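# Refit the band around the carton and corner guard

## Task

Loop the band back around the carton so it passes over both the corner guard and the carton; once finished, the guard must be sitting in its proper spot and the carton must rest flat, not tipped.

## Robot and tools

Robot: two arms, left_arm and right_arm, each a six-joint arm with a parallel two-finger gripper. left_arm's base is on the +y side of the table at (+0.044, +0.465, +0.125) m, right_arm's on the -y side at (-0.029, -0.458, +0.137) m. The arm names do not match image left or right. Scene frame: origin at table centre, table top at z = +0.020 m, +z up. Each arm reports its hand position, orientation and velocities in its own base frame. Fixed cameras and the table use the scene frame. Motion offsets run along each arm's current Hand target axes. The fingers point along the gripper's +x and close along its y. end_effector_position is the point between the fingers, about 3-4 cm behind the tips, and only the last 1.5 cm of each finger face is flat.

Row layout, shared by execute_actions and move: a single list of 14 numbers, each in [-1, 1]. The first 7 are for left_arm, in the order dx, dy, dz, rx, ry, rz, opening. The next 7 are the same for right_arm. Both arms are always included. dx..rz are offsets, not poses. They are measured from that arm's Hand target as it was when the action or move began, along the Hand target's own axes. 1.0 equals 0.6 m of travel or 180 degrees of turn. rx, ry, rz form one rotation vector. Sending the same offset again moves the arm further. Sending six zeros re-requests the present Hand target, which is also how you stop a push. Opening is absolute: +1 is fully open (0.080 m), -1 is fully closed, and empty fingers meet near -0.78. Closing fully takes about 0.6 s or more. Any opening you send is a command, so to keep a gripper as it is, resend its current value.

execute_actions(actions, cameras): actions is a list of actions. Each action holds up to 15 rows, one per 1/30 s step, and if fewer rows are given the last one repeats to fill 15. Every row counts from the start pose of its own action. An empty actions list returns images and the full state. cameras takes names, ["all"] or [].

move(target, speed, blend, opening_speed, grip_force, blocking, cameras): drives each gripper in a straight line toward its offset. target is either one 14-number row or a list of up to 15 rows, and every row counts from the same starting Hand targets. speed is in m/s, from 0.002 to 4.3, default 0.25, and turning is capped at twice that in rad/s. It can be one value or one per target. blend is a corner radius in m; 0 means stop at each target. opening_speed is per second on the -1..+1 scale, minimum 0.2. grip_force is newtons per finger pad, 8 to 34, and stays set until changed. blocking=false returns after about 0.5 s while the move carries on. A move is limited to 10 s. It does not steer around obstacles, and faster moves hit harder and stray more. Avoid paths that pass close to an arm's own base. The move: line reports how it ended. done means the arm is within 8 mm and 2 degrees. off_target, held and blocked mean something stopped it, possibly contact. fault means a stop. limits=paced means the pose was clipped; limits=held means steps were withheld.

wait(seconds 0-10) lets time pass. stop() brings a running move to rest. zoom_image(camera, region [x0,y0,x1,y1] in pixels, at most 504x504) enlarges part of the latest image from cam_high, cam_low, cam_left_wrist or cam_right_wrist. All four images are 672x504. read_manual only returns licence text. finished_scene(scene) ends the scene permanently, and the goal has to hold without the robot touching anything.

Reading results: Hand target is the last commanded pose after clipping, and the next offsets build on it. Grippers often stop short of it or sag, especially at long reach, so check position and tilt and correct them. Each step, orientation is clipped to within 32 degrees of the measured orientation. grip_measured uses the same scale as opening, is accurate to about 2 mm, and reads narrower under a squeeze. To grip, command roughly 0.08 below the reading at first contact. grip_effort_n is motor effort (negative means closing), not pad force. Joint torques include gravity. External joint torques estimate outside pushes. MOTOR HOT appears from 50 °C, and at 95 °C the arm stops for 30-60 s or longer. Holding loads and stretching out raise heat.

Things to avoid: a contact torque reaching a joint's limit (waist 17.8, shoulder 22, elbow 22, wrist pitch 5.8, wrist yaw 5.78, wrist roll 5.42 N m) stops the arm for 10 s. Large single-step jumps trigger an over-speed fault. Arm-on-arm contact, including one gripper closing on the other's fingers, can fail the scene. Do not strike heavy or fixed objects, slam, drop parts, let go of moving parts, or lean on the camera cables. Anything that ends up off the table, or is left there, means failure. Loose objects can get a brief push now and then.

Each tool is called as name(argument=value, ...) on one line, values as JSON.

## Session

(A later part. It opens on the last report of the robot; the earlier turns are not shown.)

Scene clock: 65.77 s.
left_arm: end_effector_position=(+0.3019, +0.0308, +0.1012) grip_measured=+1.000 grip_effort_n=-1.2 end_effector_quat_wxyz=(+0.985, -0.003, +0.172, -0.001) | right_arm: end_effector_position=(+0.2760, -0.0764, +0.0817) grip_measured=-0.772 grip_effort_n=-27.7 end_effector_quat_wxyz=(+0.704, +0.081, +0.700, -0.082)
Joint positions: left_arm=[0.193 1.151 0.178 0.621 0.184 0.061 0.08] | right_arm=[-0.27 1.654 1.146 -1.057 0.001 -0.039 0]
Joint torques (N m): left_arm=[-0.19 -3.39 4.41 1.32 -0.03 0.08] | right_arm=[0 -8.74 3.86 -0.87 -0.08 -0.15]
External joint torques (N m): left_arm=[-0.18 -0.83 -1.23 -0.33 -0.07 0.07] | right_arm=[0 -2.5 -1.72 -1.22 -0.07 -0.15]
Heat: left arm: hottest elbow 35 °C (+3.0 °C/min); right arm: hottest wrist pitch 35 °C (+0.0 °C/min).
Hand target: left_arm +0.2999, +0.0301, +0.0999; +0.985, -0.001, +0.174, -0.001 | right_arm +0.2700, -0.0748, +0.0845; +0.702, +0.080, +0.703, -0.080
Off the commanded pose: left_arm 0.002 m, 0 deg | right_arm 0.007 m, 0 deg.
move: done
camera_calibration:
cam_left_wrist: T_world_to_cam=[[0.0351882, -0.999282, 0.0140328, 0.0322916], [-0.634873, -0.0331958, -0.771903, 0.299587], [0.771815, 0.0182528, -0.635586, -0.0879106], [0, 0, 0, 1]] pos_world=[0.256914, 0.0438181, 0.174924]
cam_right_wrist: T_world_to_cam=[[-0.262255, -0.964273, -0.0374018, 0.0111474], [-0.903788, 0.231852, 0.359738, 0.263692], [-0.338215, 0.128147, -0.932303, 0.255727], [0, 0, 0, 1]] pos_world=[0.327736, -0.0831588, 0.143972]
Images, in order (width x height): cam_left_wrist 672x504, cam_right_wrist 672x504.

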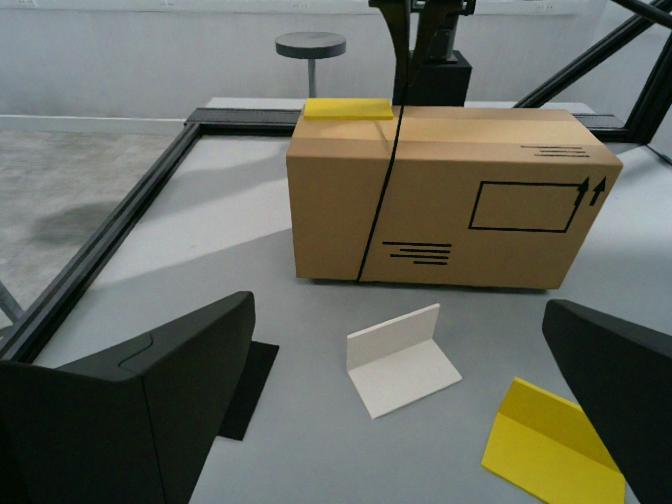

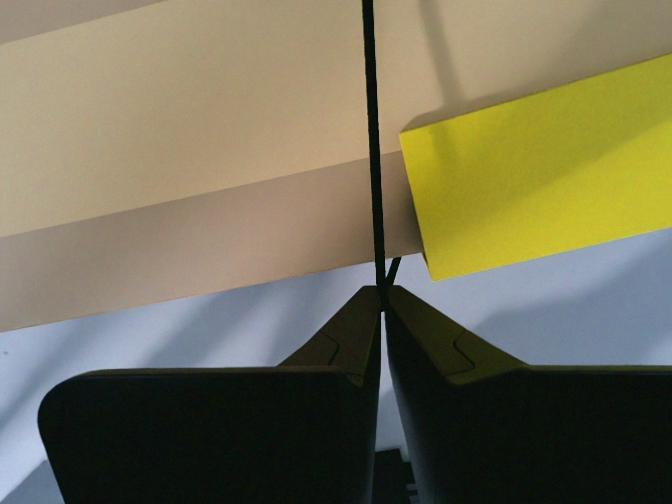

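move(target=[[0, 0, 0, 0, 0, 0, 1.0, -0.0125, -0.0045, -0.0195, 0, 0, 0, -1.0]], speed=0.03, cameras=["cam_right_wrist", "cam_left_wrist"])

zoom_image(camera="cam_right_wrist", region=[300, 150, 540, 370])

zoom_image(camera="cam_left_wrist", region=[280, 20, 480, 190])

Scene clock: 66.77 s.
left_arm: end_effector_position=(+0.3019, +0.0308, +0.1012) grip_measured=+1.000 grip_effort_n=-1.6 end_effector_quat_wxyz=(+0.985, -0.003, +0.172, -0.001) | right_arm: end_effector_position=(+0.2652, -0.0767, +0.0894) grip_measured=-0.772 grip_effort_n=-23.5 end_effector_quat_wxyz=(+0.706, +0.081, +0.699, -0.082)
Joint positions: left_arm=[0.193 1.151 0.178 0.621 0.184 0.061 0.08] | right_arm=[-0.281 1.604 1.125 -1.082 0.001 -0.051 0]
Joint torques (N m): left_arm=[-0.33 -3.64 4.39 1.29 -0.1 0.1] | right_arm=[-0.07 -8.5 3.83 -1.07 -0.08 -0.17]
External joint torques (N m): left_arm=[-0.32 -1.03 -1.31 -0.38 -0.15 0.1] | right_arm=[-0.08 -2.62 -1.84 -1.46 -0.07 -0.17]
Heat: left arm: hottest elbow 35 °C (+3.0 °C/min); right arm: hottest shoulder 35 °C (+6.0 °C/min).
Hand target: left_arm +0.2999, +0.0301, +0.0999; +0.985, -0.001, +0.174, -0.001 | right_arm +0.2579, -0.0749, +0.0920; +0.702, +0.080, +0.703, -0.080
Off the commanded pose: left_arm 0.002 m, 0 deg | right_arm 0.008 m, 1 deg.
move: done
camera_calibration:
cam_left_wrist: T_world_to_cam=[[0.0351882, -0.999282, 0.0140328, 0.0322916], [-0.634873, -0.0331958, -0.771903, 0.299587], [0.771815, 0.0182528, -0.635586, -0.0879106], [0, 0, 0, 1]] pos_world=[0.256914, 0.0438181, 0.174924]
cam_right_wrist: T_world_to_cam=[[-0.261779, -0.96441, -0.0372247, 0.0081529], [-0.905148, 0.231942, 0.356244, 0.251807], [-0.334931, 0.126951, -0.933651, 0.258524], [0, 0, 0, 1]] pos_world=[0.316645, -0.0833619, 0.15197]
Images, in order (width x height): cam_left_wrist 672x504, cam_right_wrist 672x504.

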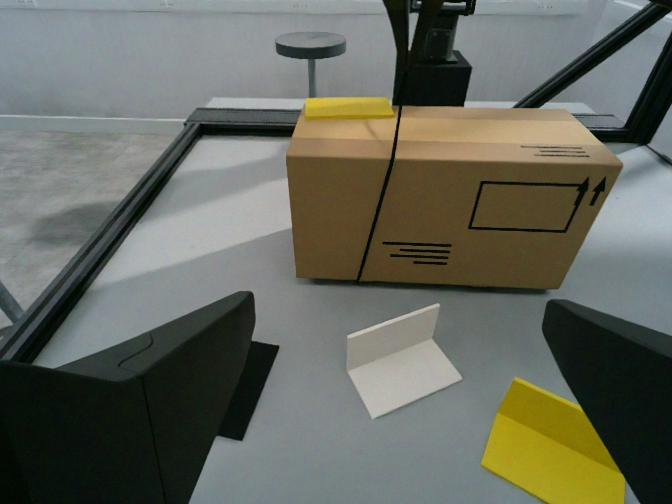

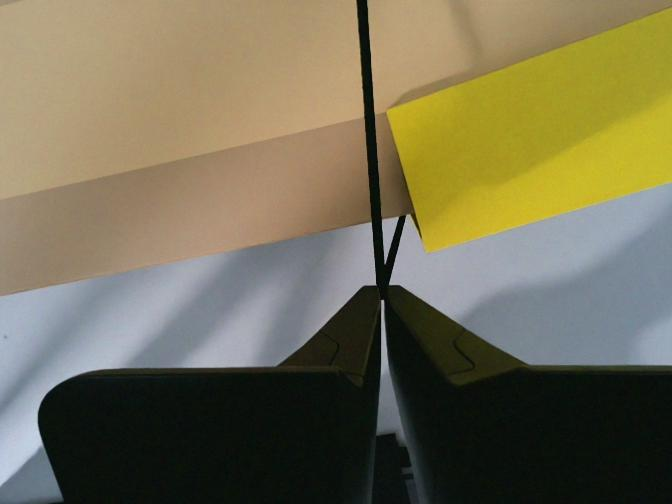

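Scaled by 2.100 from the camera's 672x504 image, which has a finer 960x720 frame.

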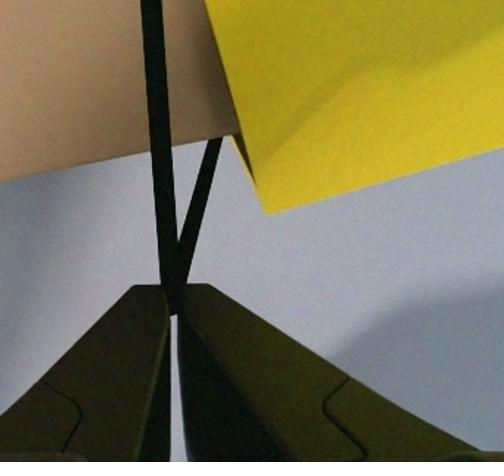

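Scaled by 2.520 from the camera's 672x504 image, which has a finer 960x720 frame.

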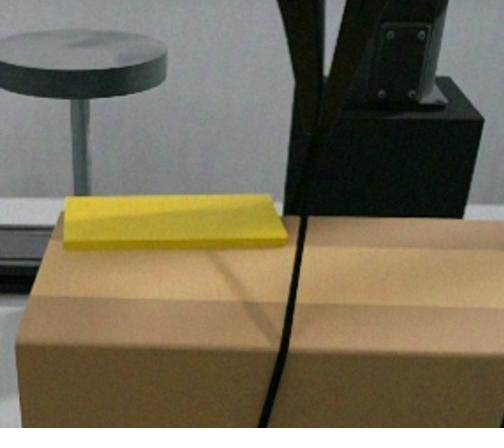

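move(target=[[0, 0, 0, 0, 0, 0, 1.0, -0.0017, -0.0258, -0.0008, -0.04, 0, 0, -1.0], [0, 0, 0, 0, 0, 0, 1.0, -0.0017, -0.0635, 0.0062, -0.1056, 0, 0, -1.0]], speed=0.03, blend=[0.004, 0], cameras=["cam_right_wrist", "cam_left_wrist"])

zoom_image(camera="cam_right_wrist", region=[300, 150, 540, 370])

zoom_image(camera="cam_left_wrist", region=[280, 20, 480, 190])

Scene clock: 73.03 s.
left_arm: end_effector_position=(+0.3019, +0.0308, +0.1012) grip_measured=+1.000 grip_effort_n=-2.1 end_effector_quat_wxyz=(+0.985, -0.003, +0.172, -0.001) | right_arm: end_effector_position=(+0.2573, -0.1106, +0.0923) grip_measured=-0.772 grip_effort_n=-23.5 end_effector_quat_wxyz=(+0.712, -0.038, +0.700, +0.038)
Joint positions: left_arm=[0.193 1.151 0.178 0.621 0.184 0.061 0.08] | right_arm=[-0.411 1.612 1.145 -1.088 -0.009 -0.519 0]
Joint torques (N m): left_arm=[-0.28 -3.34 4.52 1.33 -0.05 0.13] | right_arm=[-0.68 -6.02 5.4 -1.06 0.21 -0.19]
External joint torques (N m): left_arm=[-0.27 -0.72 -1.23 -0.36 -0.1 0.13] | right_arm=[-0.65 -0.04 -0.19 -1.4 0.24 -0.19]
Heat: left arm: hottest elbow 35 °C (+2.0 °C/min); right arm: hottest wrist pitch 36 °C (+0.0 °C/min).
Hand target: left_arm +0.2999, +0.0301, +0.0999; +0.985, -0.001, +0.174, -0.001 | right_arm +0.2531, -0.1128, +0.0930; +0.706, -0.037, +0.706, +0.038
Off the commanded pose: left_arm 0.002 m, 0 deg | right_arm 0.005 m, 1 deg.
move: done
camera_calibration:
cam_left_wrist: T_world_to_cam=[[0.0351882, -0.999282, 0.0140328, 0.0322916], [-0.634873, -0.0331958, -0.771903, 0.299587], [0.771815, 0.0182528, -0.635586, -0.0879106], [0, 0, 0, 1]] pos_world=[0.256914, 0.0438181, 0.174924]
cam_right_wrist: T_world_to_cam=[[0.0736048, -0.996532, -0.0388137, -0.116292], [-0.933618, -0.0825367, 0.348634, 0.224849], [-0.350629, 0.010576, -0.936455, 0.254224], [0, 0, 0, 1]] pos_world=[0.307621, -0.10002, 0.155166]
Images, in order (width x height): cam_left_wrist 672x504, cam_right_wrist 672x504.

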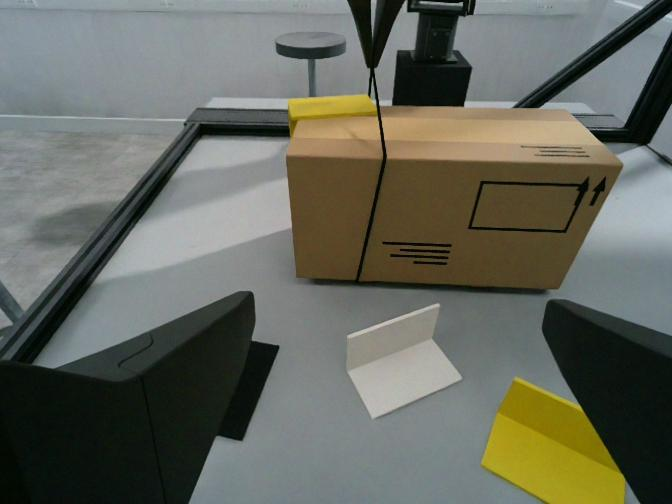

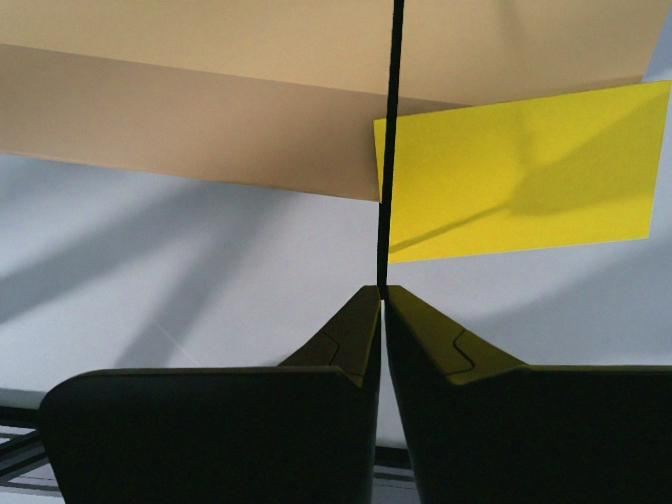

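Scaled by 2.100 from the camera's 672x504 image, which has a finer 960x720 frame.

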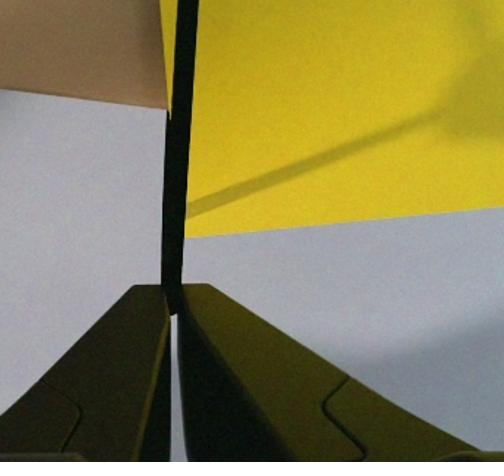

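Scaled by 2.520 from the camera's 672x504 image, which has a finer 960x720 frame.

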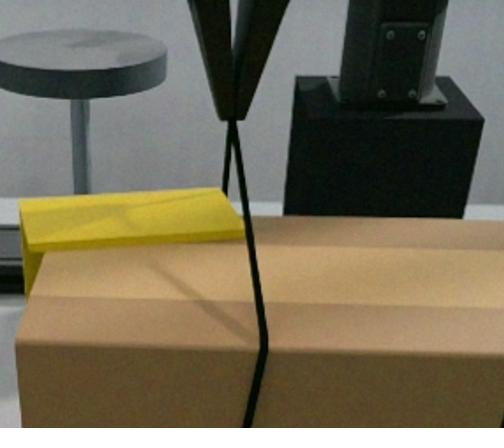

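execute_actions(actions=[])

Scene clock: 73.80 s.
left_arm: end_effector_position=(+0.3019, +0.0308, +0.1012) grip_measured=+1.000 grip_effort_n=-1.2 end_effector_quat_wxyz=(+0.985, -0.003, +0.172, -0.001) | right_arm: end_effector_position=(+0.2573, -0.1106, +0.0923) grip_measured=-0.772 grip_effort_n=-24.0 end_effector_quat_wxyz=(+0.712, -0.038, +0.700, +0.038)
Joint positions: left_arm=[0.193 1.151 0.178 0.621 0.184 0.061 0.08] | right_arm=[-0.411 1.612 1.145 -1.088 -0.009 -0.519 0]
Joint velocities: within noise
Joint torques (N m): left_arm=[-0.33 -3.27 4.26 1.33 -0.07 0.12] | right_arm=[-0.68 -6.04 5.42 -1.06 0.21 -0.19]
External joint torques (N m): left_arm=[-0.32 -0.65 -1.44 -0.34 -0.11 0.12] | right_arm=[-0.65 -0.08 -0.17 -1.4 0.24 -0.19]
Motor temperatures (°C): left_arm=[26 31 35 35 28 35] | right_arm=[28 35 33 36 29 31]
Heat: left arm: hottest elbow 35 °C (+2.0 °C/min); right arm: hottest wrist pitch 36 °C (+0.0 °C/min).
Hand target: left_arm +0.2999, +0.0301, +0.0999; +0.985, -0.001, +0.174, -0.001 | right_arm +0.2531, -0.1128, +0.0930; +0.706, -0.037, +0.706, +0.038
Tool commands: left_gripper/opening=+1.0 right_gripper/opening=-1.0
Off the commanded pose: left_arm 0.002 m, 0 deg | right_arm 0.005 m, 1 deg.
camera_calibration:
cam_left_wrist: T_world_to_cam=[[0.0351882, -0.999282, 0.0140328, 0.0322916], [-0.634873, -0.0331958, -0.771903, 0.299587], [0.771815, 0.0182528, -0.635586, -0.0879106], [0, 0, 0, 1]] pos_world=[0.256914, 0.0438181, 0.174924]
cam_right_wrist: T_world_to_cam=[[0.0736048, -0.996532, -0.0388137, -0.116292], [-0.933618, -0.0825367, 0.348634, 0.224849], [-0.350629, 0.010576, -0.936455, 0.254224], [0, 0, 0, 1]] pos_world=[0.307621, -0.10002, 0.155166]

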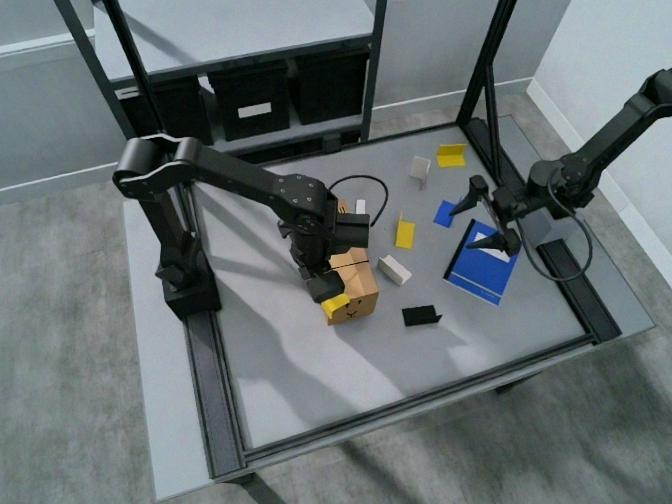

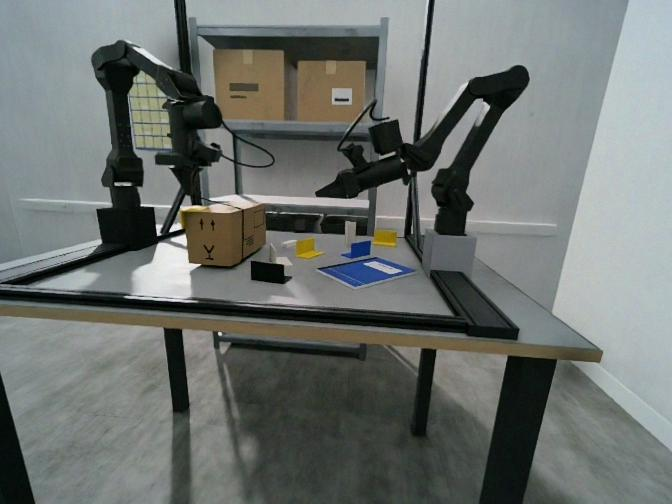

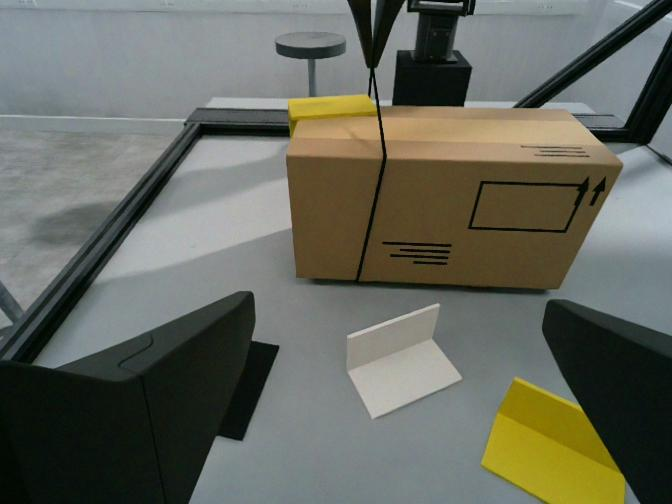

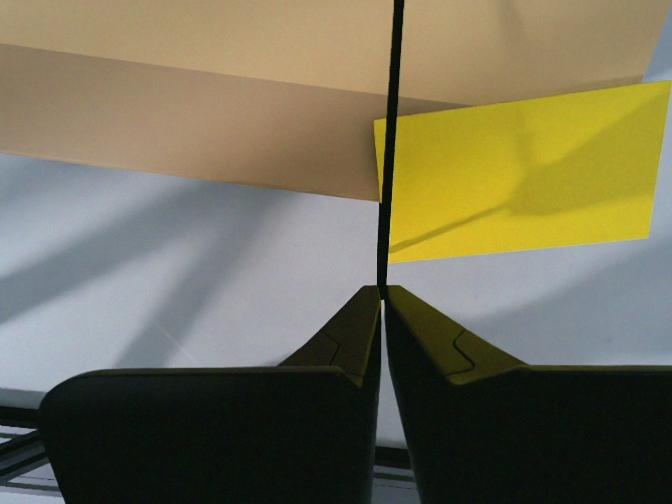

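zoom_image(camera="cam_right_wrist", region=[250, 0, 672, 310])

zoom_image(camera="cam_left_wrist", region=[260, 40, 470, 200])

zoom_image(camera="cam_high", region=[280, 210, 420, 340])

zoom_image(camera="cam_low", region=[150, 120, 310, 280])

Scaled by 1.194 from the camera's 672x504 image, which has a finer 960x720 frame.

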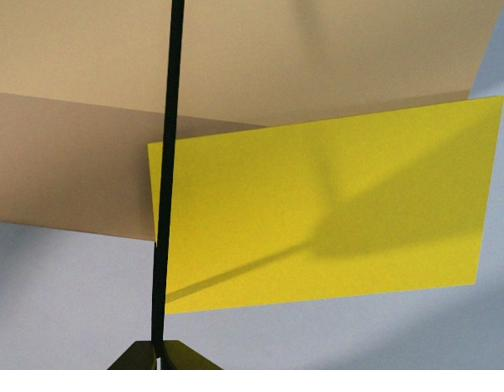

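Scaled by 2.400 from the camera's 672x504 image, which has a finer 960x720 frame.

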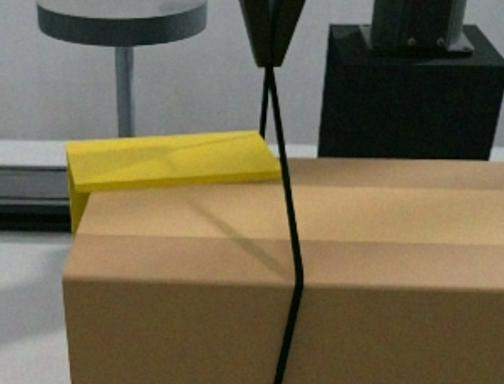

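Scaled by 3.600 from the camera's 672x504 image, which has a finer 960x720 frame.

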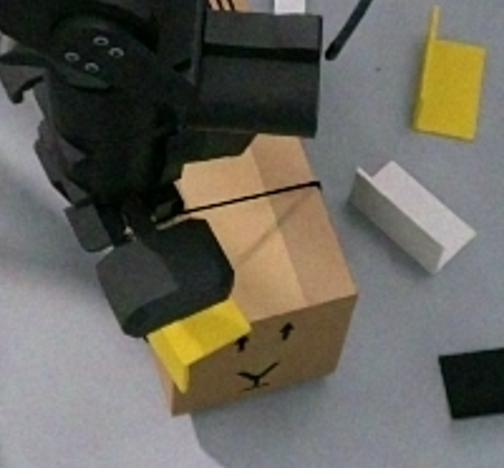

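Scaled by 3.150 from the camera's 672x504 image, which has a finer 960x720 frame.

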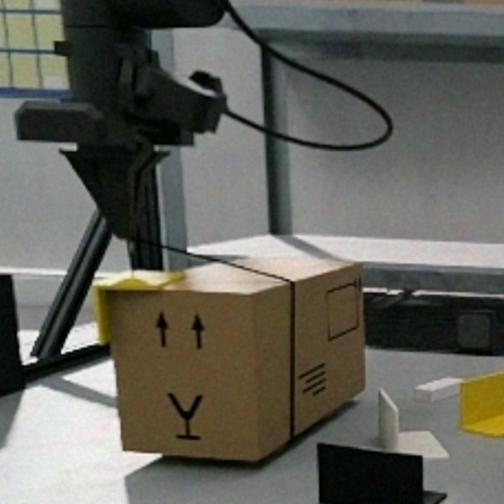

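move(target=[0,0,0,0,0,0,1.0, 0,0.0544,0.0058,0,0,0,-1.0], speed=0.06, cameras=["cam_left_wrist","cam_right_wrist"])

Scene clock: 77.47 s.
left_arm: end_effector_position=(+0.3019, +0.0308, +0.1012) grip_measured=+1.000 grip_effort_n=-1.2 end_effector_quat_wxyz=(+0.985, -0.003, +0.172, -0.001) | right_arm: end_effector_position=(+0.2545, -0.0809, +0.0922) grip_measured=-0.774 grip_effort_n=-16.0 end_effector_quat_wxyz=(+0.705, -0.037, +0.707, +0.040)
Joint positions: left_arm=[0.193 1.151 0.178 0.621 0.184 0.061 0.08] | right_arm=[-0.309 1.58 1.112 -1.107 -0.002 -0.418 0]
Joint torques (N m): left_arm=[-0.19 -3.46 4.41 1.31 -0.04 0.12] | right_arm=[0.3 -7.08 4.2 0.19 0 0.19]
External joint torques (N m): left_arm=[-0.19 -0.84 -1.33 -0.37 -0.09 0.12] | right_arm=[0.32 -1.38 -1.43 -0.15 0.03 0.19]
Heat: left arm: hottest elbow 35 °C (+2.0 °C/min); right arm: hottest wrist pitch 36 °C (+0.0 °C/min).
Hand target: left_arm +0.2999, +0.0301, +0.0999; +0.985, -0.001, +0.174, -0.001 | right_arm +0.2531, -0.0800, +0.0930; +0.706, -0.037, +0.706, +0.038
Off the commanded pose: left_arm 0.002 m, 0 deg | right_arm 0.002 m, 0 deg.
move: done
camera_calibration:
cam_left_wrist: T_world_to_cam=[[0.0351882, -0.999282, 0.0140328, 0.0322916], [-0.634873, -0.0331958, -0.771903, 0.299587], [0.771815, 0.0182528, -0.635586, -0.0879106], [0, 0, 0, 1]] pos_world=[0.256914, 0.0438181, 0.174924]
cam_right_wrist: T_world_to_cam=[[0.074161, -0.996351, -0.0422543, -0.0861592], [-0.925672, -0.084539, 0.36876, 0.220698], [-0.370987, 0.011766, -0.928564, 0.257382], [0, 0, 0, 1]] pos_world=[0.306169, -0.0702155, 0.15397]
Images, in order (width x height): cam_left_wrist 672x504, cam_right_wrist 672x504.

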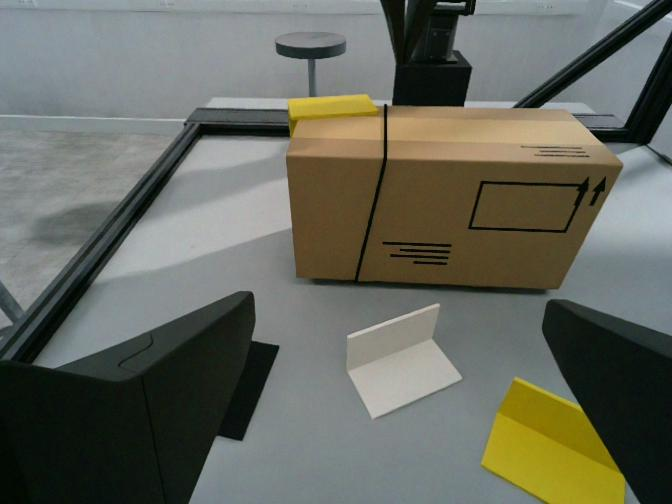

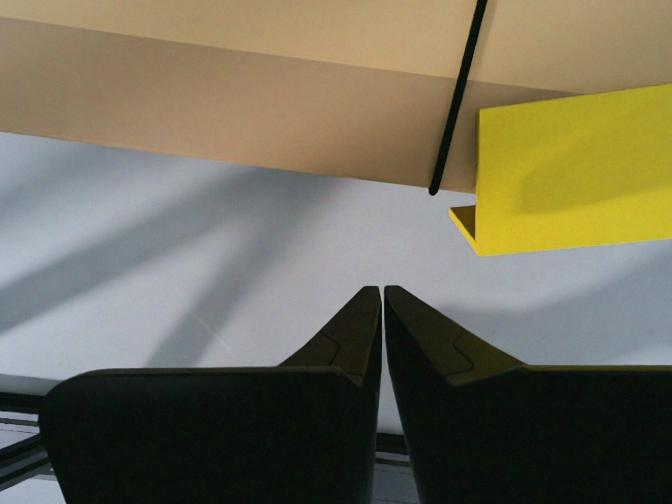

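move(target=[0,0,0,0,0,0,1.0, 0.0133,-0.0344,0.0540,0.0333,0,0,-0.58], speed=0.1, cameras=["cam_right_wrist"])

Scene clock: 80.20 s.
left_arm: end_effector_position=(+0.3019, +0.0308, +0.1012) grip_measured=+1.000 grip_effort_n=-0.2 end_effector_quat_wxyz=(+0.985, -0.003, +0.172, -0.001) | right_arm: end_effector_position=(+0.2855, -0.0954, +0.0858) grip_measured=-0.584 grip_effort_n=19.8 end_effector_quat_wxyz=(+0.708, -0.003, +0.707, +0.004)
Joint positions: left_arm=[0.193 1.151 0.178 0.621 0.184 0.061 0.08] | right_arm=[-0.324 1.708 1.223 -1.086 -0.002 -0.333 0.009]
Joint torques (N m): left_arm=[-0.2 -3.39 4.31 1.27 -0.03 0.12] | right_arm=[-0.1 -5.64 5.83 0.16 0 0.21]
External joint torques (N m): left_arm=[-0.2 -0.76 -1.44 -0.42 -0.07 0.12] | right_arm=[-0.07 0.93 0.3 -0.18 0.02 0.21]
Heat: left arm: hottest elbow 35 °C (+1.0 °C/min); right arm: hottest wrist pitch 36 °C (+0.0 °C/min).
Hand target: left_arm +0.2999, +0.0301, +0.0999; +0.985, -0.001, +0.174, -0.001 | right_arm +0.2875, -0.0970, +0.0849; +0.707, +0.000, +0.707, +0.001
Off the commanded pose: left_arm 0.002 m, 0 deg | right_arm 0.003 m, 1 deg.
move: done
camera_calibration:
cam_right_wrist: T_world_to_cam=[[-0.0254189, -0.99887, -0.0401619, -0.0752613], [-0.931348, 0.00906451, 0.364017, 0.261384], [-0.363242, 0.0466576, -0.930526, 0.264411], [0, 0, 0, 1]] pos_world=[0.337572, -0.0898823, 0.14787]
Images, in order (width x height): cam_right_wrist 672x504.

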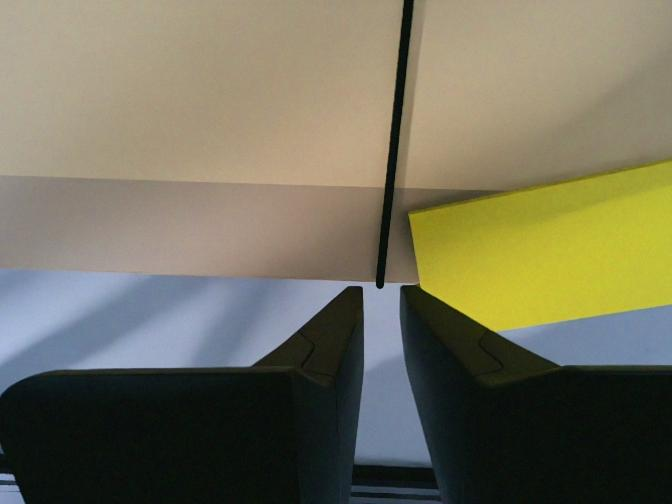

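move(target=[0,0,0,0,0,0,1.0, 0.0415,-0.0018,0.0033,0,0,0,-0.58], speed=0.06, cameras=["cam_right_wrist"])

Scene clock: 81.43 s.
left_arm: end_effector_position=(+0.3019, +0.0308, +0.1012) grip_measured=+1.000 grip_effort_n=-1.2 end_effector_quat_wxyz=(+0.985, -0.003, +0.172, -0.001) | right_arm: end_effector_position=(+0.2915, -0.0978, +0.0646) grip_measured=-0.584 grip_effort_n=19.8 end_effector_quat_wxyz=(+0.712, -0.004, +0.702, +0.002)
Joint positions: left_arm=[0.193 1.151 0.178 0.621 0.184 0.061 0.08] | right_arm=[-0.325 1.744 1.178 -0.991 -0.002 -0.333 0.009]
Joint torques (N m): left_arm=[-0.26 -3.35 4.21 1.29 -0.07 0.12] | right_arm=[-0.09 -6.15 4.14 0.31 0 0.14]
External joint torques (N m): left_arm=[-0.26 -0.74 -1.5 -0.38 -0.11 0.11] | right_arm=[-0.09 0.7 -1.36 -0.06 0.02 0.14]
Heat: left arm: hottest elbow 35 °C (+1.0 °C/min); right arm: hottest wrist pitch 36 °C (+0.0 °C/min).
Hand target: left_arm +0.2999, +0.0301, +0.0999; +0.985, -0.001, +0.174, -0.001 | right_arm +0.2895, -0.0981, +0.0601; +0.707, +0.000, +0.707, +0.001
Off the commanded pose: left_arm 0.002 m, 0 deg | right_arm 0.005 m, 1 deg.
move: done
camera_calibration:
cam_right_wrist: T_world_to_cam=[[-0.0260859, -0.998996, -0.0364152, -0.0784162], [-0.935723, 0.0115827, 0.352546, 0.277023], [-0.351771, 0.043271, -0.935086, 0.243709], [0, 0, 0, 1]] pos_world=[0.342901, -0.0920917, 0.12737]
Images, in order (width x height): cam_right_wrist 672x504.

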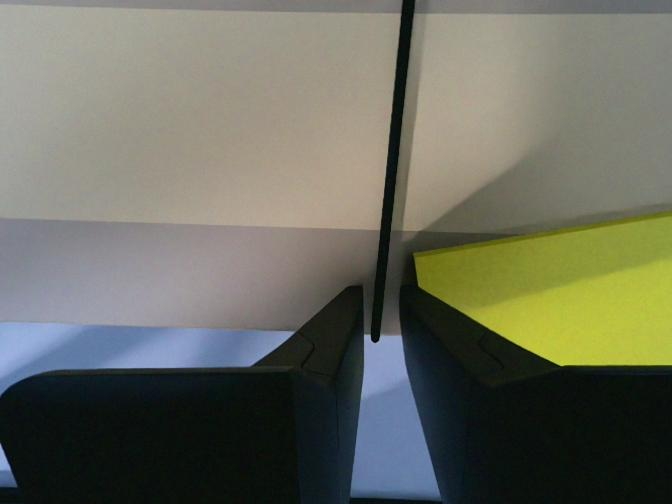

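move(target=[0,0,0,0,0,0,1.0, 0.0067,0.0015,-0.003,0,0,0,-0.58], speed=0.03)

move(target=[0,0,0,0,0,0,1.0, 0,0,0,0,0,0,-1.0], speed=0.03, cameras=["cam_right_wrist"])

Scene clock: 87.57 s.
left_arm: end_effector_position=(+0.3019, +0.0308, +0.1012) grip_measured=+1.000 grip_effort_n=-0.7 end_effector_quat_wxyz=(+0.985, -0.003, +0.172, -0.001) | right_arm: end_effector_position=(+0.2909, -0.0976, +0.0623) grip_measured=-0.584 grip_effort_n=19.3 end_effector_quat_wxyz=(+0.712, -0.004, +0.702, +0.002)
Joint positions: left_arm=[0.193 1.151 0.178 0.621 0.184 0.061 0.08] | right_arm=[-0.325 1.744 1.169 -0.981 -0.002 -0.333 0.009]
Joint torques (N m): left_arm=[-0.14 -3.48 4.3 1.31 -0.06 0.11] | right_arm=[-0.07 -5.96 3.34 0.73 0 0.17]
External joint torques (N m): left_arm=[-0.13 -0.87 -1.41 -0.37 -0.11 0.11] | right_arm=[-0.07 0.79 -2.13 0.35 0.03 0.17]
Heat: left arm: hottest elbow 36 °C (+2.0 °C/min); right arm: hottest wrist pitch 36 °C (+0.0 °C/min).
Hand target: left_arm +0.2999, +0.0301, +0.0999; +0.985, -0.001, +0.174, -0.001 | right_arm +0.2877, -0.0972, +0.0561; +0.707, +0.000, +0.707, +0.001
Off the commanded pose: left_arm 0.002 m, 0 deg | right_arm 0.007 m, 1 deg.
move: done

Scene clock: 88.07 s.
left_arm: end_effector_position=(+0.3019, +0.0308, +0.1012) grip_measured=+1.000 grip_effort_n=-1.2 end_effector_quat_wxyz=(+0.985, -0.003, +0.172, -0.001) | right_arm: end_effector_position=(+0.2914, -0.0980, +0.0622) grip_measured=-0.770 grip_effort_n=-34.2 end_effector_quat_wxyz=(+0.713, -0.004, +0.701, +0.001)
Joint positions: left_arm=[0.193 1.151 0.178 0.621 0.184 0.061 0.08] | right_arm=[-0.325 1.744 1.168 -0.978 -0.001 -0.333 0]
Joint torques (N m): left_arm=[-0.27 -3.55 4.41 1.31 -0.09 0.12] | right_arm=[-0.03 -6.16 3.24 0.52 -0.04 0.17]
External joint torques (N m): left_arm=[-0.26 -0.98 -1.27 -0.35 -0.13 0.12] | right_arm=[0.01 0.68 -2.25 0.15 -0.02 0.17]
Heat: left arm: hottest elbow 36 °C (+2.0 °C/min); right arm: hottest wrist pitch 36 °C (+0.0 °C/min).
Hand target: left_arm +0.2999, +0.0301, +0.0999; +0.985, -0.001, +0.174, -0.001 | right_arm +0.2876, -0.0972, +0.0560; +0.707, +0.000, +0.707, +0.001
Off the commanded pose: left_arm 0.002 m, 0 deg | right_arm 0.007 m, 1 deg.
move: done
camera_calibration:
cam_right_wrist: T_world_to_cam=[[-0.0260044, -0.999075, -0.0342444, -0.0788197], [-0.936734, 0.0123913, 0.349822, 0.278321], [-0.349074, 0.0411748, -0.93619, 0.240478], [0, 0, 0, 1]] pos_world=[0.342608, -0.0920972, 0.125071]
Images, in order (width x height): cam_right_wrist 672x504.

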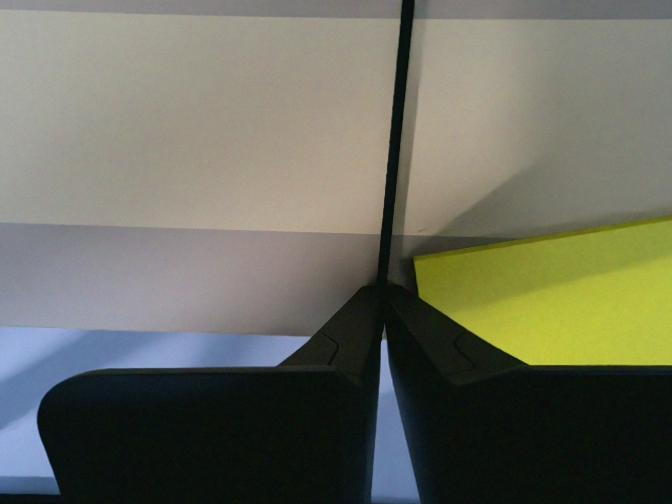

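move(target=[[0,0,0,0,0,0,1.0, -0.0217,0.002,0,0,0,0,-1.0],[0,0,0,0,0,0,1.0, -0.0217,0.045,0.001,0,0,0,-1.0],[0,0,0,0,0,0,1.0, -0.003,0.045,0.001,0,0,0,-1.0]], speed=0.05, cameras=["cam_right_wrist"])

Scene clock: 90.33 s.
left_arm: end_effector_position=(+0.3019, +0.0308, +0.1012) grip_measured=+1.000 grip_effort_n=-1.6 end_effector_quat_wxyz=(+0.985, -0.003, +0.172, -0.001) | right_arm: end_effector_position=(+0.2905, -0.0782, +0.0631) grip_measured=-0.772 grip_effort_n=-28.1 end_effector_quat_wxyz=(+0.711, -0.005, +0.704, -0.010)
Joint positions: left_arm=[0.193 1.151 0.178 0.621 0.184 0.061 0.08] | right_arm=[-0.254 1.721 1.144 -0.979 0.019 -0.247 0]
Joint torques (N m): left_arm=[-0.33 -3.47 4.39 1.26 -0.05 0.09] | right_arm=[1.22 -6.41 3.37 0.38 -0.69 0.18]
External joint torques (N m): left_arm=[-0.33 -0.89 -1.27 -0.39 -0.1 0.09] | right_arm=[1.16 0.18 -2.07 0.02 -0.68 0.18]
Heat: left arm: hottest elbow 36 °C (+2.0 °C/min); right arm: hottest wrist pitch 36 °C (+0.0 °C/min).
Hand target: left_arm +0.2999, +0.0301, +0.0999; +0.985, -0.001, +0.174, -0.001 | right_arm +0.2883, -0.0702, +0.0580; +0.707, +0.000, +0.707, +0.001
Off the commanded pose: left_arm 0.002 m, 0 deg | right_arm 0.010 m, 2 deg.
move: off_target (right_arm)
camera_calibration:
cam_right_wrist: T_world_to_cam=[[-0.0412767, -0.999008, -0.0167119, -0.0557404], [-0.934147, 0.0326516, 0.355392, 0.277395], [-0.354494, 0.0302808, -0.934568, 0.240762], [0, 0, 0, 1]] pos_world=[0.342175, -0.0720329, 0.125493]
Images, in order (width x height): cam_right_wrist 672x504.

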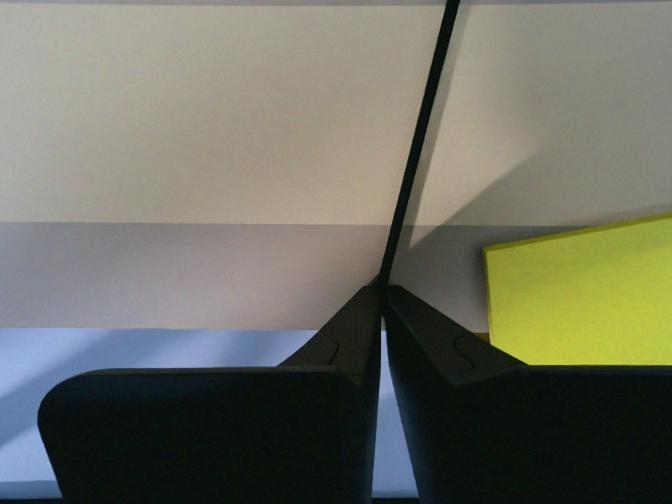

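move(target=[[0,0,0,0,0,0,1.0, -0.012,0.008,0,0,0,0,-1.0],[0,0,0,0,0,0,1.0, 0.001,0.010,0,0,0,0,-1.0]], speed=0.05)

move(target=[0,0,0,0,0,0,1.0, 0,0,0,0,0,0,-0.58], speed=0.05, opening_speed=0.6, cameras=["cam_right_wrist", "cam_left_wrist"])

Scene clock: 91.77 s.
left_arm: end_effector_position=(+0.3019, +0.0308, +0.1012) grip_measured=+1.000 grip_effort_n=-1.2 end_effector_quat_wxyz=(+0.985, -0.003, +0.172, -0.001) | right_arm: end_effector_position=(+0.2895, -0.0750, +0.0632) grip_measured=-0.772 grip_effort_n=-26.7 end_effector_quat_wxyz=(+0.710, -0.006, +0.704, -0.015)
Joint positions: left_arm=[0.193 1.151 0.178 0.621 0.184 0.061 0.08] | right_arm=[-0.24 1.714 1.137 -0.978 0.028 -0.228 0]
Joint torques (N m): left_arm=[-0.24 -3.48 4.31 1.27 -0.07 0.1] | right_arm=[1.69 -6.21 3.18 0.54 -0.99 0.19]
External joint torques (N m): left_arm=[-0.24 -0.9 -1.35 -0.39 -0.11 0.1] | right_arm=[1.71 0.41 -2.32 0.17 -0.99 0.19]
Heat: left arm: hottest elbow 36 °C (+2.0 °C/min); right arm: hottest wrist pitch 36 °C (+0.0 °C/min).
Hand target: left_arm +0.2999, +0.0301, +0.0999; +0.985, -0.001, +0.174, -0.001 | right_arm +0.2883, -0.0642, +0.0574; +0.707, +0.000, +0.707, +0.001
Off the commanded pose: left_arm 0.002 m, 0 deg | right_arm 0.012 m, 2 deg.
move: off_target (right_arm)

Scene clock: 92.43 s.
left_arm: end_effector_position=(+0.3019, +0.0308, +0.1012) grip_measured=+1.000 grip_effort_n=-0.7 end_effector_quat_wxyz=(+0.985, -0.003, +0.172, -0.001) | right_arm: end_effector_position=(+0.2898, -0.0724, +0.0632) grip_measured=-0.584 grip_effort_n=16.0 end_effector_quat_wxyz=(+0.710, -0.007, +0.704, -0.011)
Joint positions: left_arm=[0.193 1.151 0.178 0.621 0.184 0.061 0.08] | right_arm=[-0.233 1.713 1.135 -0.978 0.023 -0.227 0.009]
Joint torques (N m): left_arm=[-0.44 -3.43 4.32 1.27 -0.07 0.12] | right_arm=[1.2 -6 3.26 0.54 -0.84 0.17]
External joint torques (N m): left_arm=[-0.44 -0.87 -1.31 -0.37 -0.11 0.12] | right_arm=[1.21 0.54 -2.26 0.15 -0.85 0.17]
Heat: left arm: hottest elbow 36 °C (+2.0 °C/min); right arm: hottest wrist pitch 36 °C (+0.0 °C/min).
Hand target: left_arm +0.2999, +0.0301, +0.0999; +0.985, -0.001, +0.174, -0.001 | right_arm +0.2881, -0.0642, +0.0573; +0.707, +0.000, +0.707, +0.001
Off the commanded pose: left_arm 0.002 m, 0 deg | right_arm 0.010 m, 2 deg.
move: off_target (right_arm)
camera_calibration:
cam_left_wrist: T_world_to_cam=[[0.0351882, -0.999282, 0.0140328, 0.0322916], [-0.634873, -0.0331958, -0.771903, 0.299587], [0.771815, 0.0182528, -0.635586, -0.0879106], [0, 0, 0, 1]] pos_world=[0.256914, 0.0438181, 0.174924]
cam_right_wrist: T_world_to_cam=[[-0.0410174, -0.999076, -0.012843, -0.0503631], [-0.933964, 0.0337709, 0.355767, 0.276507], [-0.355004, 0.0265876, -0.934487, 0.240257], [0, 0, 0, 1]] pos_world=[0.341474, -0.0660423, 0.125498]
Images, in order (width x height): cam_left_wrist 672x504, cam_right_wrist 672x504.

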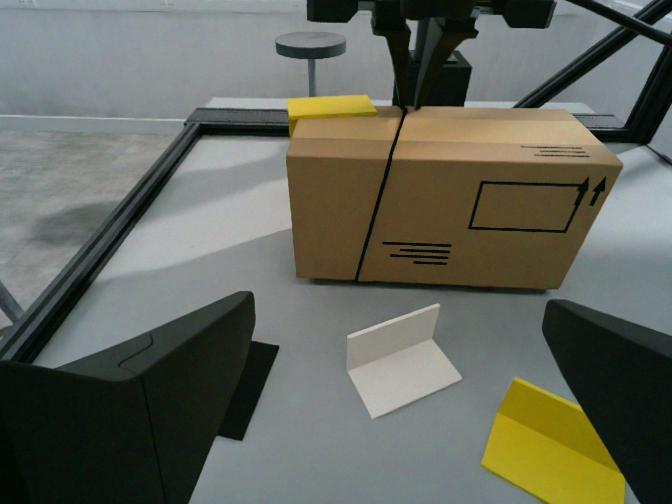

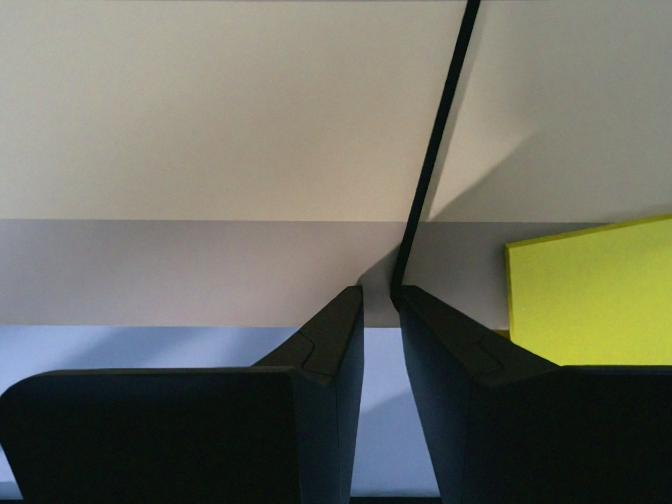

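move(target=[0,0,0,0,0,0,1.0, -0.06,-0.01,0,0,0,0,-0.58], speed=0.08, cameras=["cam_right_wrist"])

Scene clock: 93.50 s.
left_arm: end_effector_position=(+0.3019, +0.0308, +0.1012) grip_measured=+1.000 grip_effort_n=-1.2 end_effector_quat_wxyz=(+0.985, -0.003, +0.172, -0.001) | right_arm: end_effector_position=(+0.2864, -0.0696, +0.0889) grip_measured=-0.583 grip_effort_n=16.0 end_effector_quat_wxyz=(+0.702, +0.002, +0.713, +0.000)
Joint positions: left_arm=[0.193 1.151 0.178 0.621 0.184 0.061 0.08] | right_arm=[-0.237 1.695 1.221 -1.112 0.002 -0.234 0.009]
Joint torques (N m): left_arm=[-0.33 -3.42 4.36 1.27 -0.05 0.13] | right_arm=[-0.13 -7.72 5.79 -0.02 -0.14 -0.19]
External joint torques (N m): left_arm=[-0.34 -0.8 -1.39 -0.41 -0.09 0.13] | right_arm=[-0.14 -1.14 0.19 -0.34 -0.12 -0.19]
Heat: left arm: hottest elbow 36 °C (+2.0 °C/min); right arm: hottest wrist pitch 36 °C (+0.0 °C/min).
Hand target: left_arm +0.2999, +0.0301, +0.0999; +0.985, -0.001, +0.174, -0.001 | right_arm +0.2883, -0.0703, +0.0933; +0.707, +0.000, +0.707, +0.001
Off the commanded pose: left_arm 0.002 m, 0 deg | right_arm 0.005 m, 1 deg.
move: done
camera_calibration:
cam_right_wrist: T_world_to_cam=[[-0.0382107, -0.998507, -0.0390411, -0.0457453], [-0.924883, 0.0205474, 0.379696, 0.258452], [-0.378327, 0.0506169, -0.924287, 0.270476], [0, 0, 0, 1]] pos_world=[0.339618, -0.0646782, 0.150079]
Images, in order (width x height): cam_right_wrist 672x504.

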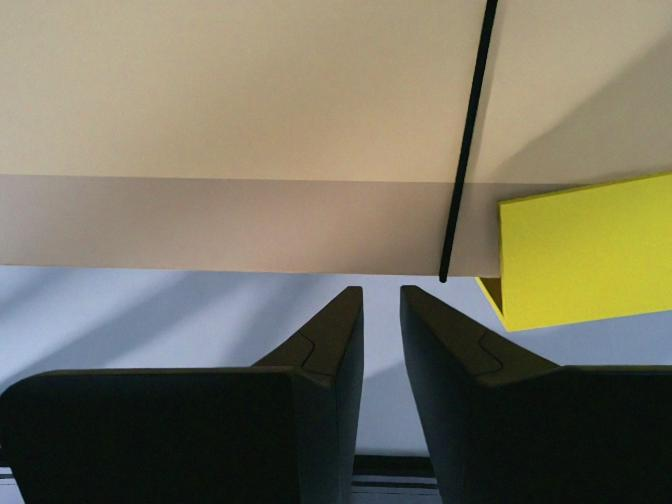

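move(target=[[0,0,0,0,0,0,1.0, 0.0255,-0.0337,-0.0055,0,0,0,-0.58],[0,0,0,0,0,0,1.0, 0.0545,-0.0337,-0.0055,0,0,0,-0.58]], speed=0.08, cameras=["cam_right_wrist"])

Scene clock: 95.63 s.
left_arm: end_effector_position=(+0.3019, +0.0308, +0.1012) grip_measured=+1.000 grip_effort_n=-1.6 end_effector_quat_wxyz=(+0.985, -0.003, +0.172, -0.001) | right_arm: end_effector_position=(+0.2867, -0.0909, +0.0646) grip_measured=-0.583 grip_effort_n=16.0 end_effector_quat_wxyz=(+0.711, -0.001, +0.703, -0.003)
Joint positions: left_arm=[0.193 1.151 0.178 0.621 0.184 0.061 0.08] | right_arm=[-0.306 1.721 1.151 -0.988 0.002 -0.303 0.009]
Joint torques (N m): left_arm=[-0.28 -3.39 4.36 1.29 -0.09 0.1] | right_arm=[-0.11 -5.86 4.02 0.26 -0.14 -0.18]
External joint torques (N m): left_arm=[-0.28 -0.75 -1.44 -0.41 -0.14 0.09] | right_arm=[-0.09 0.75 -1.47 -0.11 -0.12 -0.18]
Heat: left arm: hottest elbow 36 °C (+2.0 °C/min); right arm: hottest wrist pitch 36 °C (+0.0 °C/min).
Hand target: left_arm +0.2999, +0.0301, +0.0999; +0.985, -0.001, +0.174, -0.001 | right_arm +0.2849, -0.0905, +0.0605; +0.707, +0.000, +0.707, +0.001
Off the commanded pose: left_arm 0.002 m, 0 deg | right_arm 0.004 m, 1 deg.
move: done
camera_calibration:
cam_right_wrist: T_world_to_cam=[[-0.0376162, -0.998756, -0.0327283, -0.0685024], [-0.934685, 0.0235801, 0.354694, 0.273095], [-0.353481, 0.0439329, -0.934409, 0.242166], [0, 0, 0, 1]] pos_world=[0.338282, -0.0854958, 0.127175]
Images, in order (width x height): cam_right_wrist 672x504.

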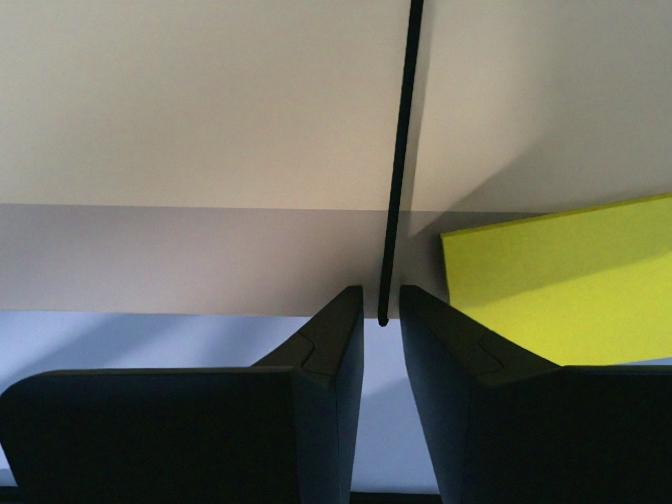

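move(target=[[0,0,0,0,0,0,1.0, 0.003,0,-0.005,0,0,0,-0.58],[0,0,0,0,0,0,1.0, 0.003,0.048,-0.004,0,0,0,-0.58]], speed=0.05, cameras=["cam_right_wrist"])

Scene clock: 97.40 s.
left_arm: end_effector_position=(+0.3019, +0.0308, +0.1012) grip_measured=+1.000 grip_effort_n=-1.2 end_effector_quat_wxyz=(+0.985, -0.003, +0.172, -0.001) | right_arm: end_effector_position=(+0.2859, -0.0664, +0.0625) grip_measured=-0.583 grip_effort_n=14.7 end_effector_quat_wxyz=(+0.711, -0.004, +0.703, -0.004)
Joint positions: left_arm=[0.193 1.151 0.178 0.621 0.184 0.061 0.08] | right_arm=[-0.224 1.696 1.114 -0.975 0.009 -0.223 0.009]
Joint torques (N m): left_arm=[-0.3 -3.44 4.53 1.31 -0.05 0.14] | right_arm=[0.71 -6.69 3.29 0.22 -0.37 0.22]
External joint torques (N m): left_arm=[-0.3 -0.82 -1.22 -0.37 -0.09 0.14] | right_arm=[0.71 -0.31 -2.17 -0.15 -0.36 0.22]
Heat: left arm: hottest elbow 36 °C (+2.0 °C/min); right arm: hottest wrist pitch 36 °C (+0.0 °C/min).
Hand target: left_arm +0.2999, +0.0301, +0.0999; +0.985, -0.001, +0.174, -0.001 | right_arm +0.2825, -0.0617, +0.0588; +0.707, +0.000, +0.707, +0.001
Off the commanded pose: left_arm 0.002 m, 0 deg | right_arm 0.007 m, 1 deg.
move: done
camera_calibration:
cam_right_wrist: T_world_to_cam=[[-0.0350693, -0.999027, -0.0267319, -0.0452735], [-0.934596, 0.0233099, 0.354947, 0.272425], [-0.353978, 0.0374313, -0.934504, 0.238616], [0, 0, 0, 1]] pos_world=[0.337484, -0.0605114, 0.125082]
Images, in order (width x height): cam_right_wrist 672x504.

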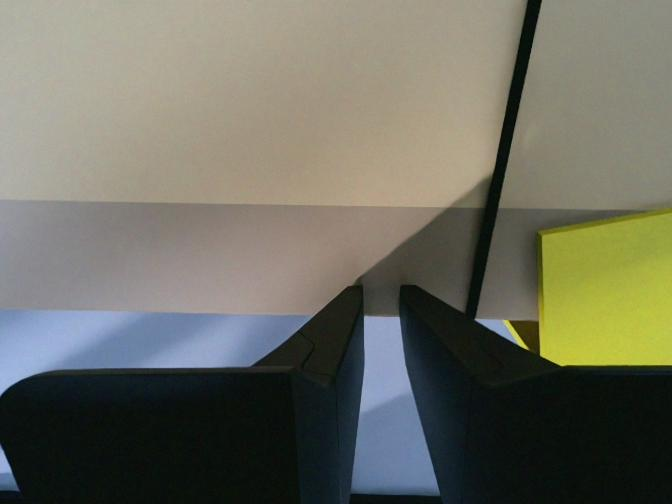

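move(target=[[0,0,0,0,0,0,1.0, -0.0437,0,-0.005,0,0,0,-0.8],[0,0,0,0,0,0,1.0, -0.0437,-0.0622,-0.02,0,0,0,-0.8],[0,0,0,0,0,0,1.0, 0.0105,-0.0622,-0.02,0,0,0,-0.8]], speed=0.1, blend=[0.01,0.005,0], cameras=["cam_right_wrist","cam_left_wrist"])

Scene clock: 99.30 s.
left_arm: end_effector_position=(+0.3019, +0.0308, +0.1012) grip_measured=+1.000 grip_effort_n=-1.2 end_effector_quat_wxyz=(+0.985, -0.003, +0.172, -0.001) | right_arm: end_effector_position=(+0.2724, -0.0994, +0.0563) grip_measured=-0.774 grip_effort_n=-16.0 end_effector_quat_wxyz=(+0.711, -0.001, +0.703, -0.003)
Joint positions: left_arm=[0.193 1.151 0.178 0.621 0.184 0.061 0.08] | right_arm=[-0.349 1.693 1.083 -0.949 0.002 -0.346 0]
Joint torques (N m): left_arm=[-0.23 -3.44 4.27 1.28 -0.04 0.1] | right_arm=[-0.16 -5.74 4.11 0.27 -0.14 -0.18]
External joint torques (N m): left_arm=[-0.23 -0.87 -1.41 -0.38 -0.08 0.1] | right_arm=[-0.16 0.59 -1.27 -0.08 -0.12 -0.18]
Heat: left arm: hottest elbow 36 °C (+1.0 °C/min); right arm: hottest shoulder 35 °C (+3.0 °C/min).
Hand target: left_arm +0.2999, +0.0301, +0.0999; +0.985, -0.001, +0.174, -0.001 | right_arm +0.2706, -0.0990, +0.0525; +0.707, +0.000, +0.707, +0.001
Off the commanded pose: left_arm 0.002 m, 0 deg | right_arm 0.004 m, 1 deg.
move: done
camera_calibration:
cam_left_wrist: T_world_to_cam=[[0.0351882, -0.999282, 0.0140328, 0.0322916], [-0.634873, -0.0331958, -0.771903, 0.299587], [0.771815, 0.0182528, -0.635586, -0.0879106], [0, 0, 0, 1]] pos_world=[0.256914, 0.0438181, 0.174924]
cam_right_wrist: T_world_to_cam=[[-0.0376344, -0.998756, -0.0327084, -0.0778978], [-0.934494, 0.0235804, 0.355198, 0.262753], [-0.353985, 0.0439335, -0.934219, 0.229873], [0, 0, 0, 1]] pos_world=[0.323981, -0.0940958, 0.118875]
Images, in order (width x height): cam_left_wrist 672x504, cam_right_wrist 672x504.

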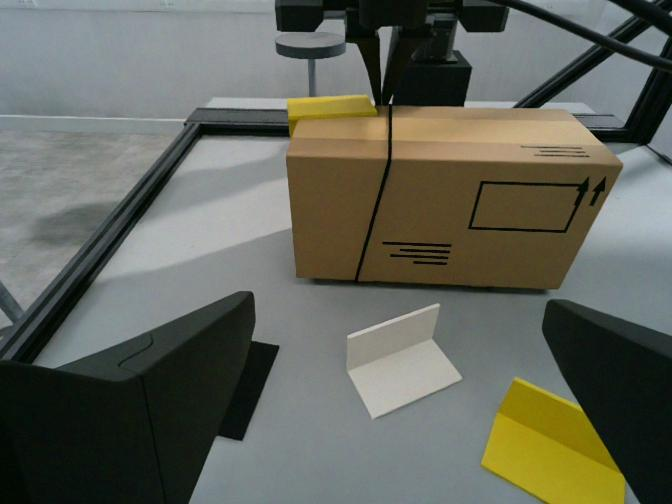

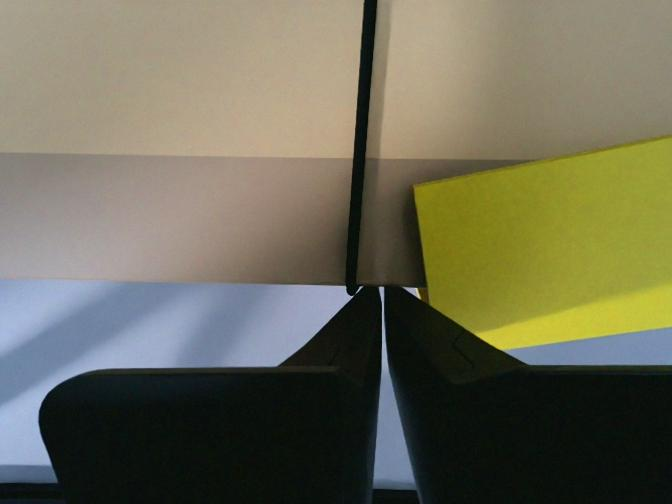

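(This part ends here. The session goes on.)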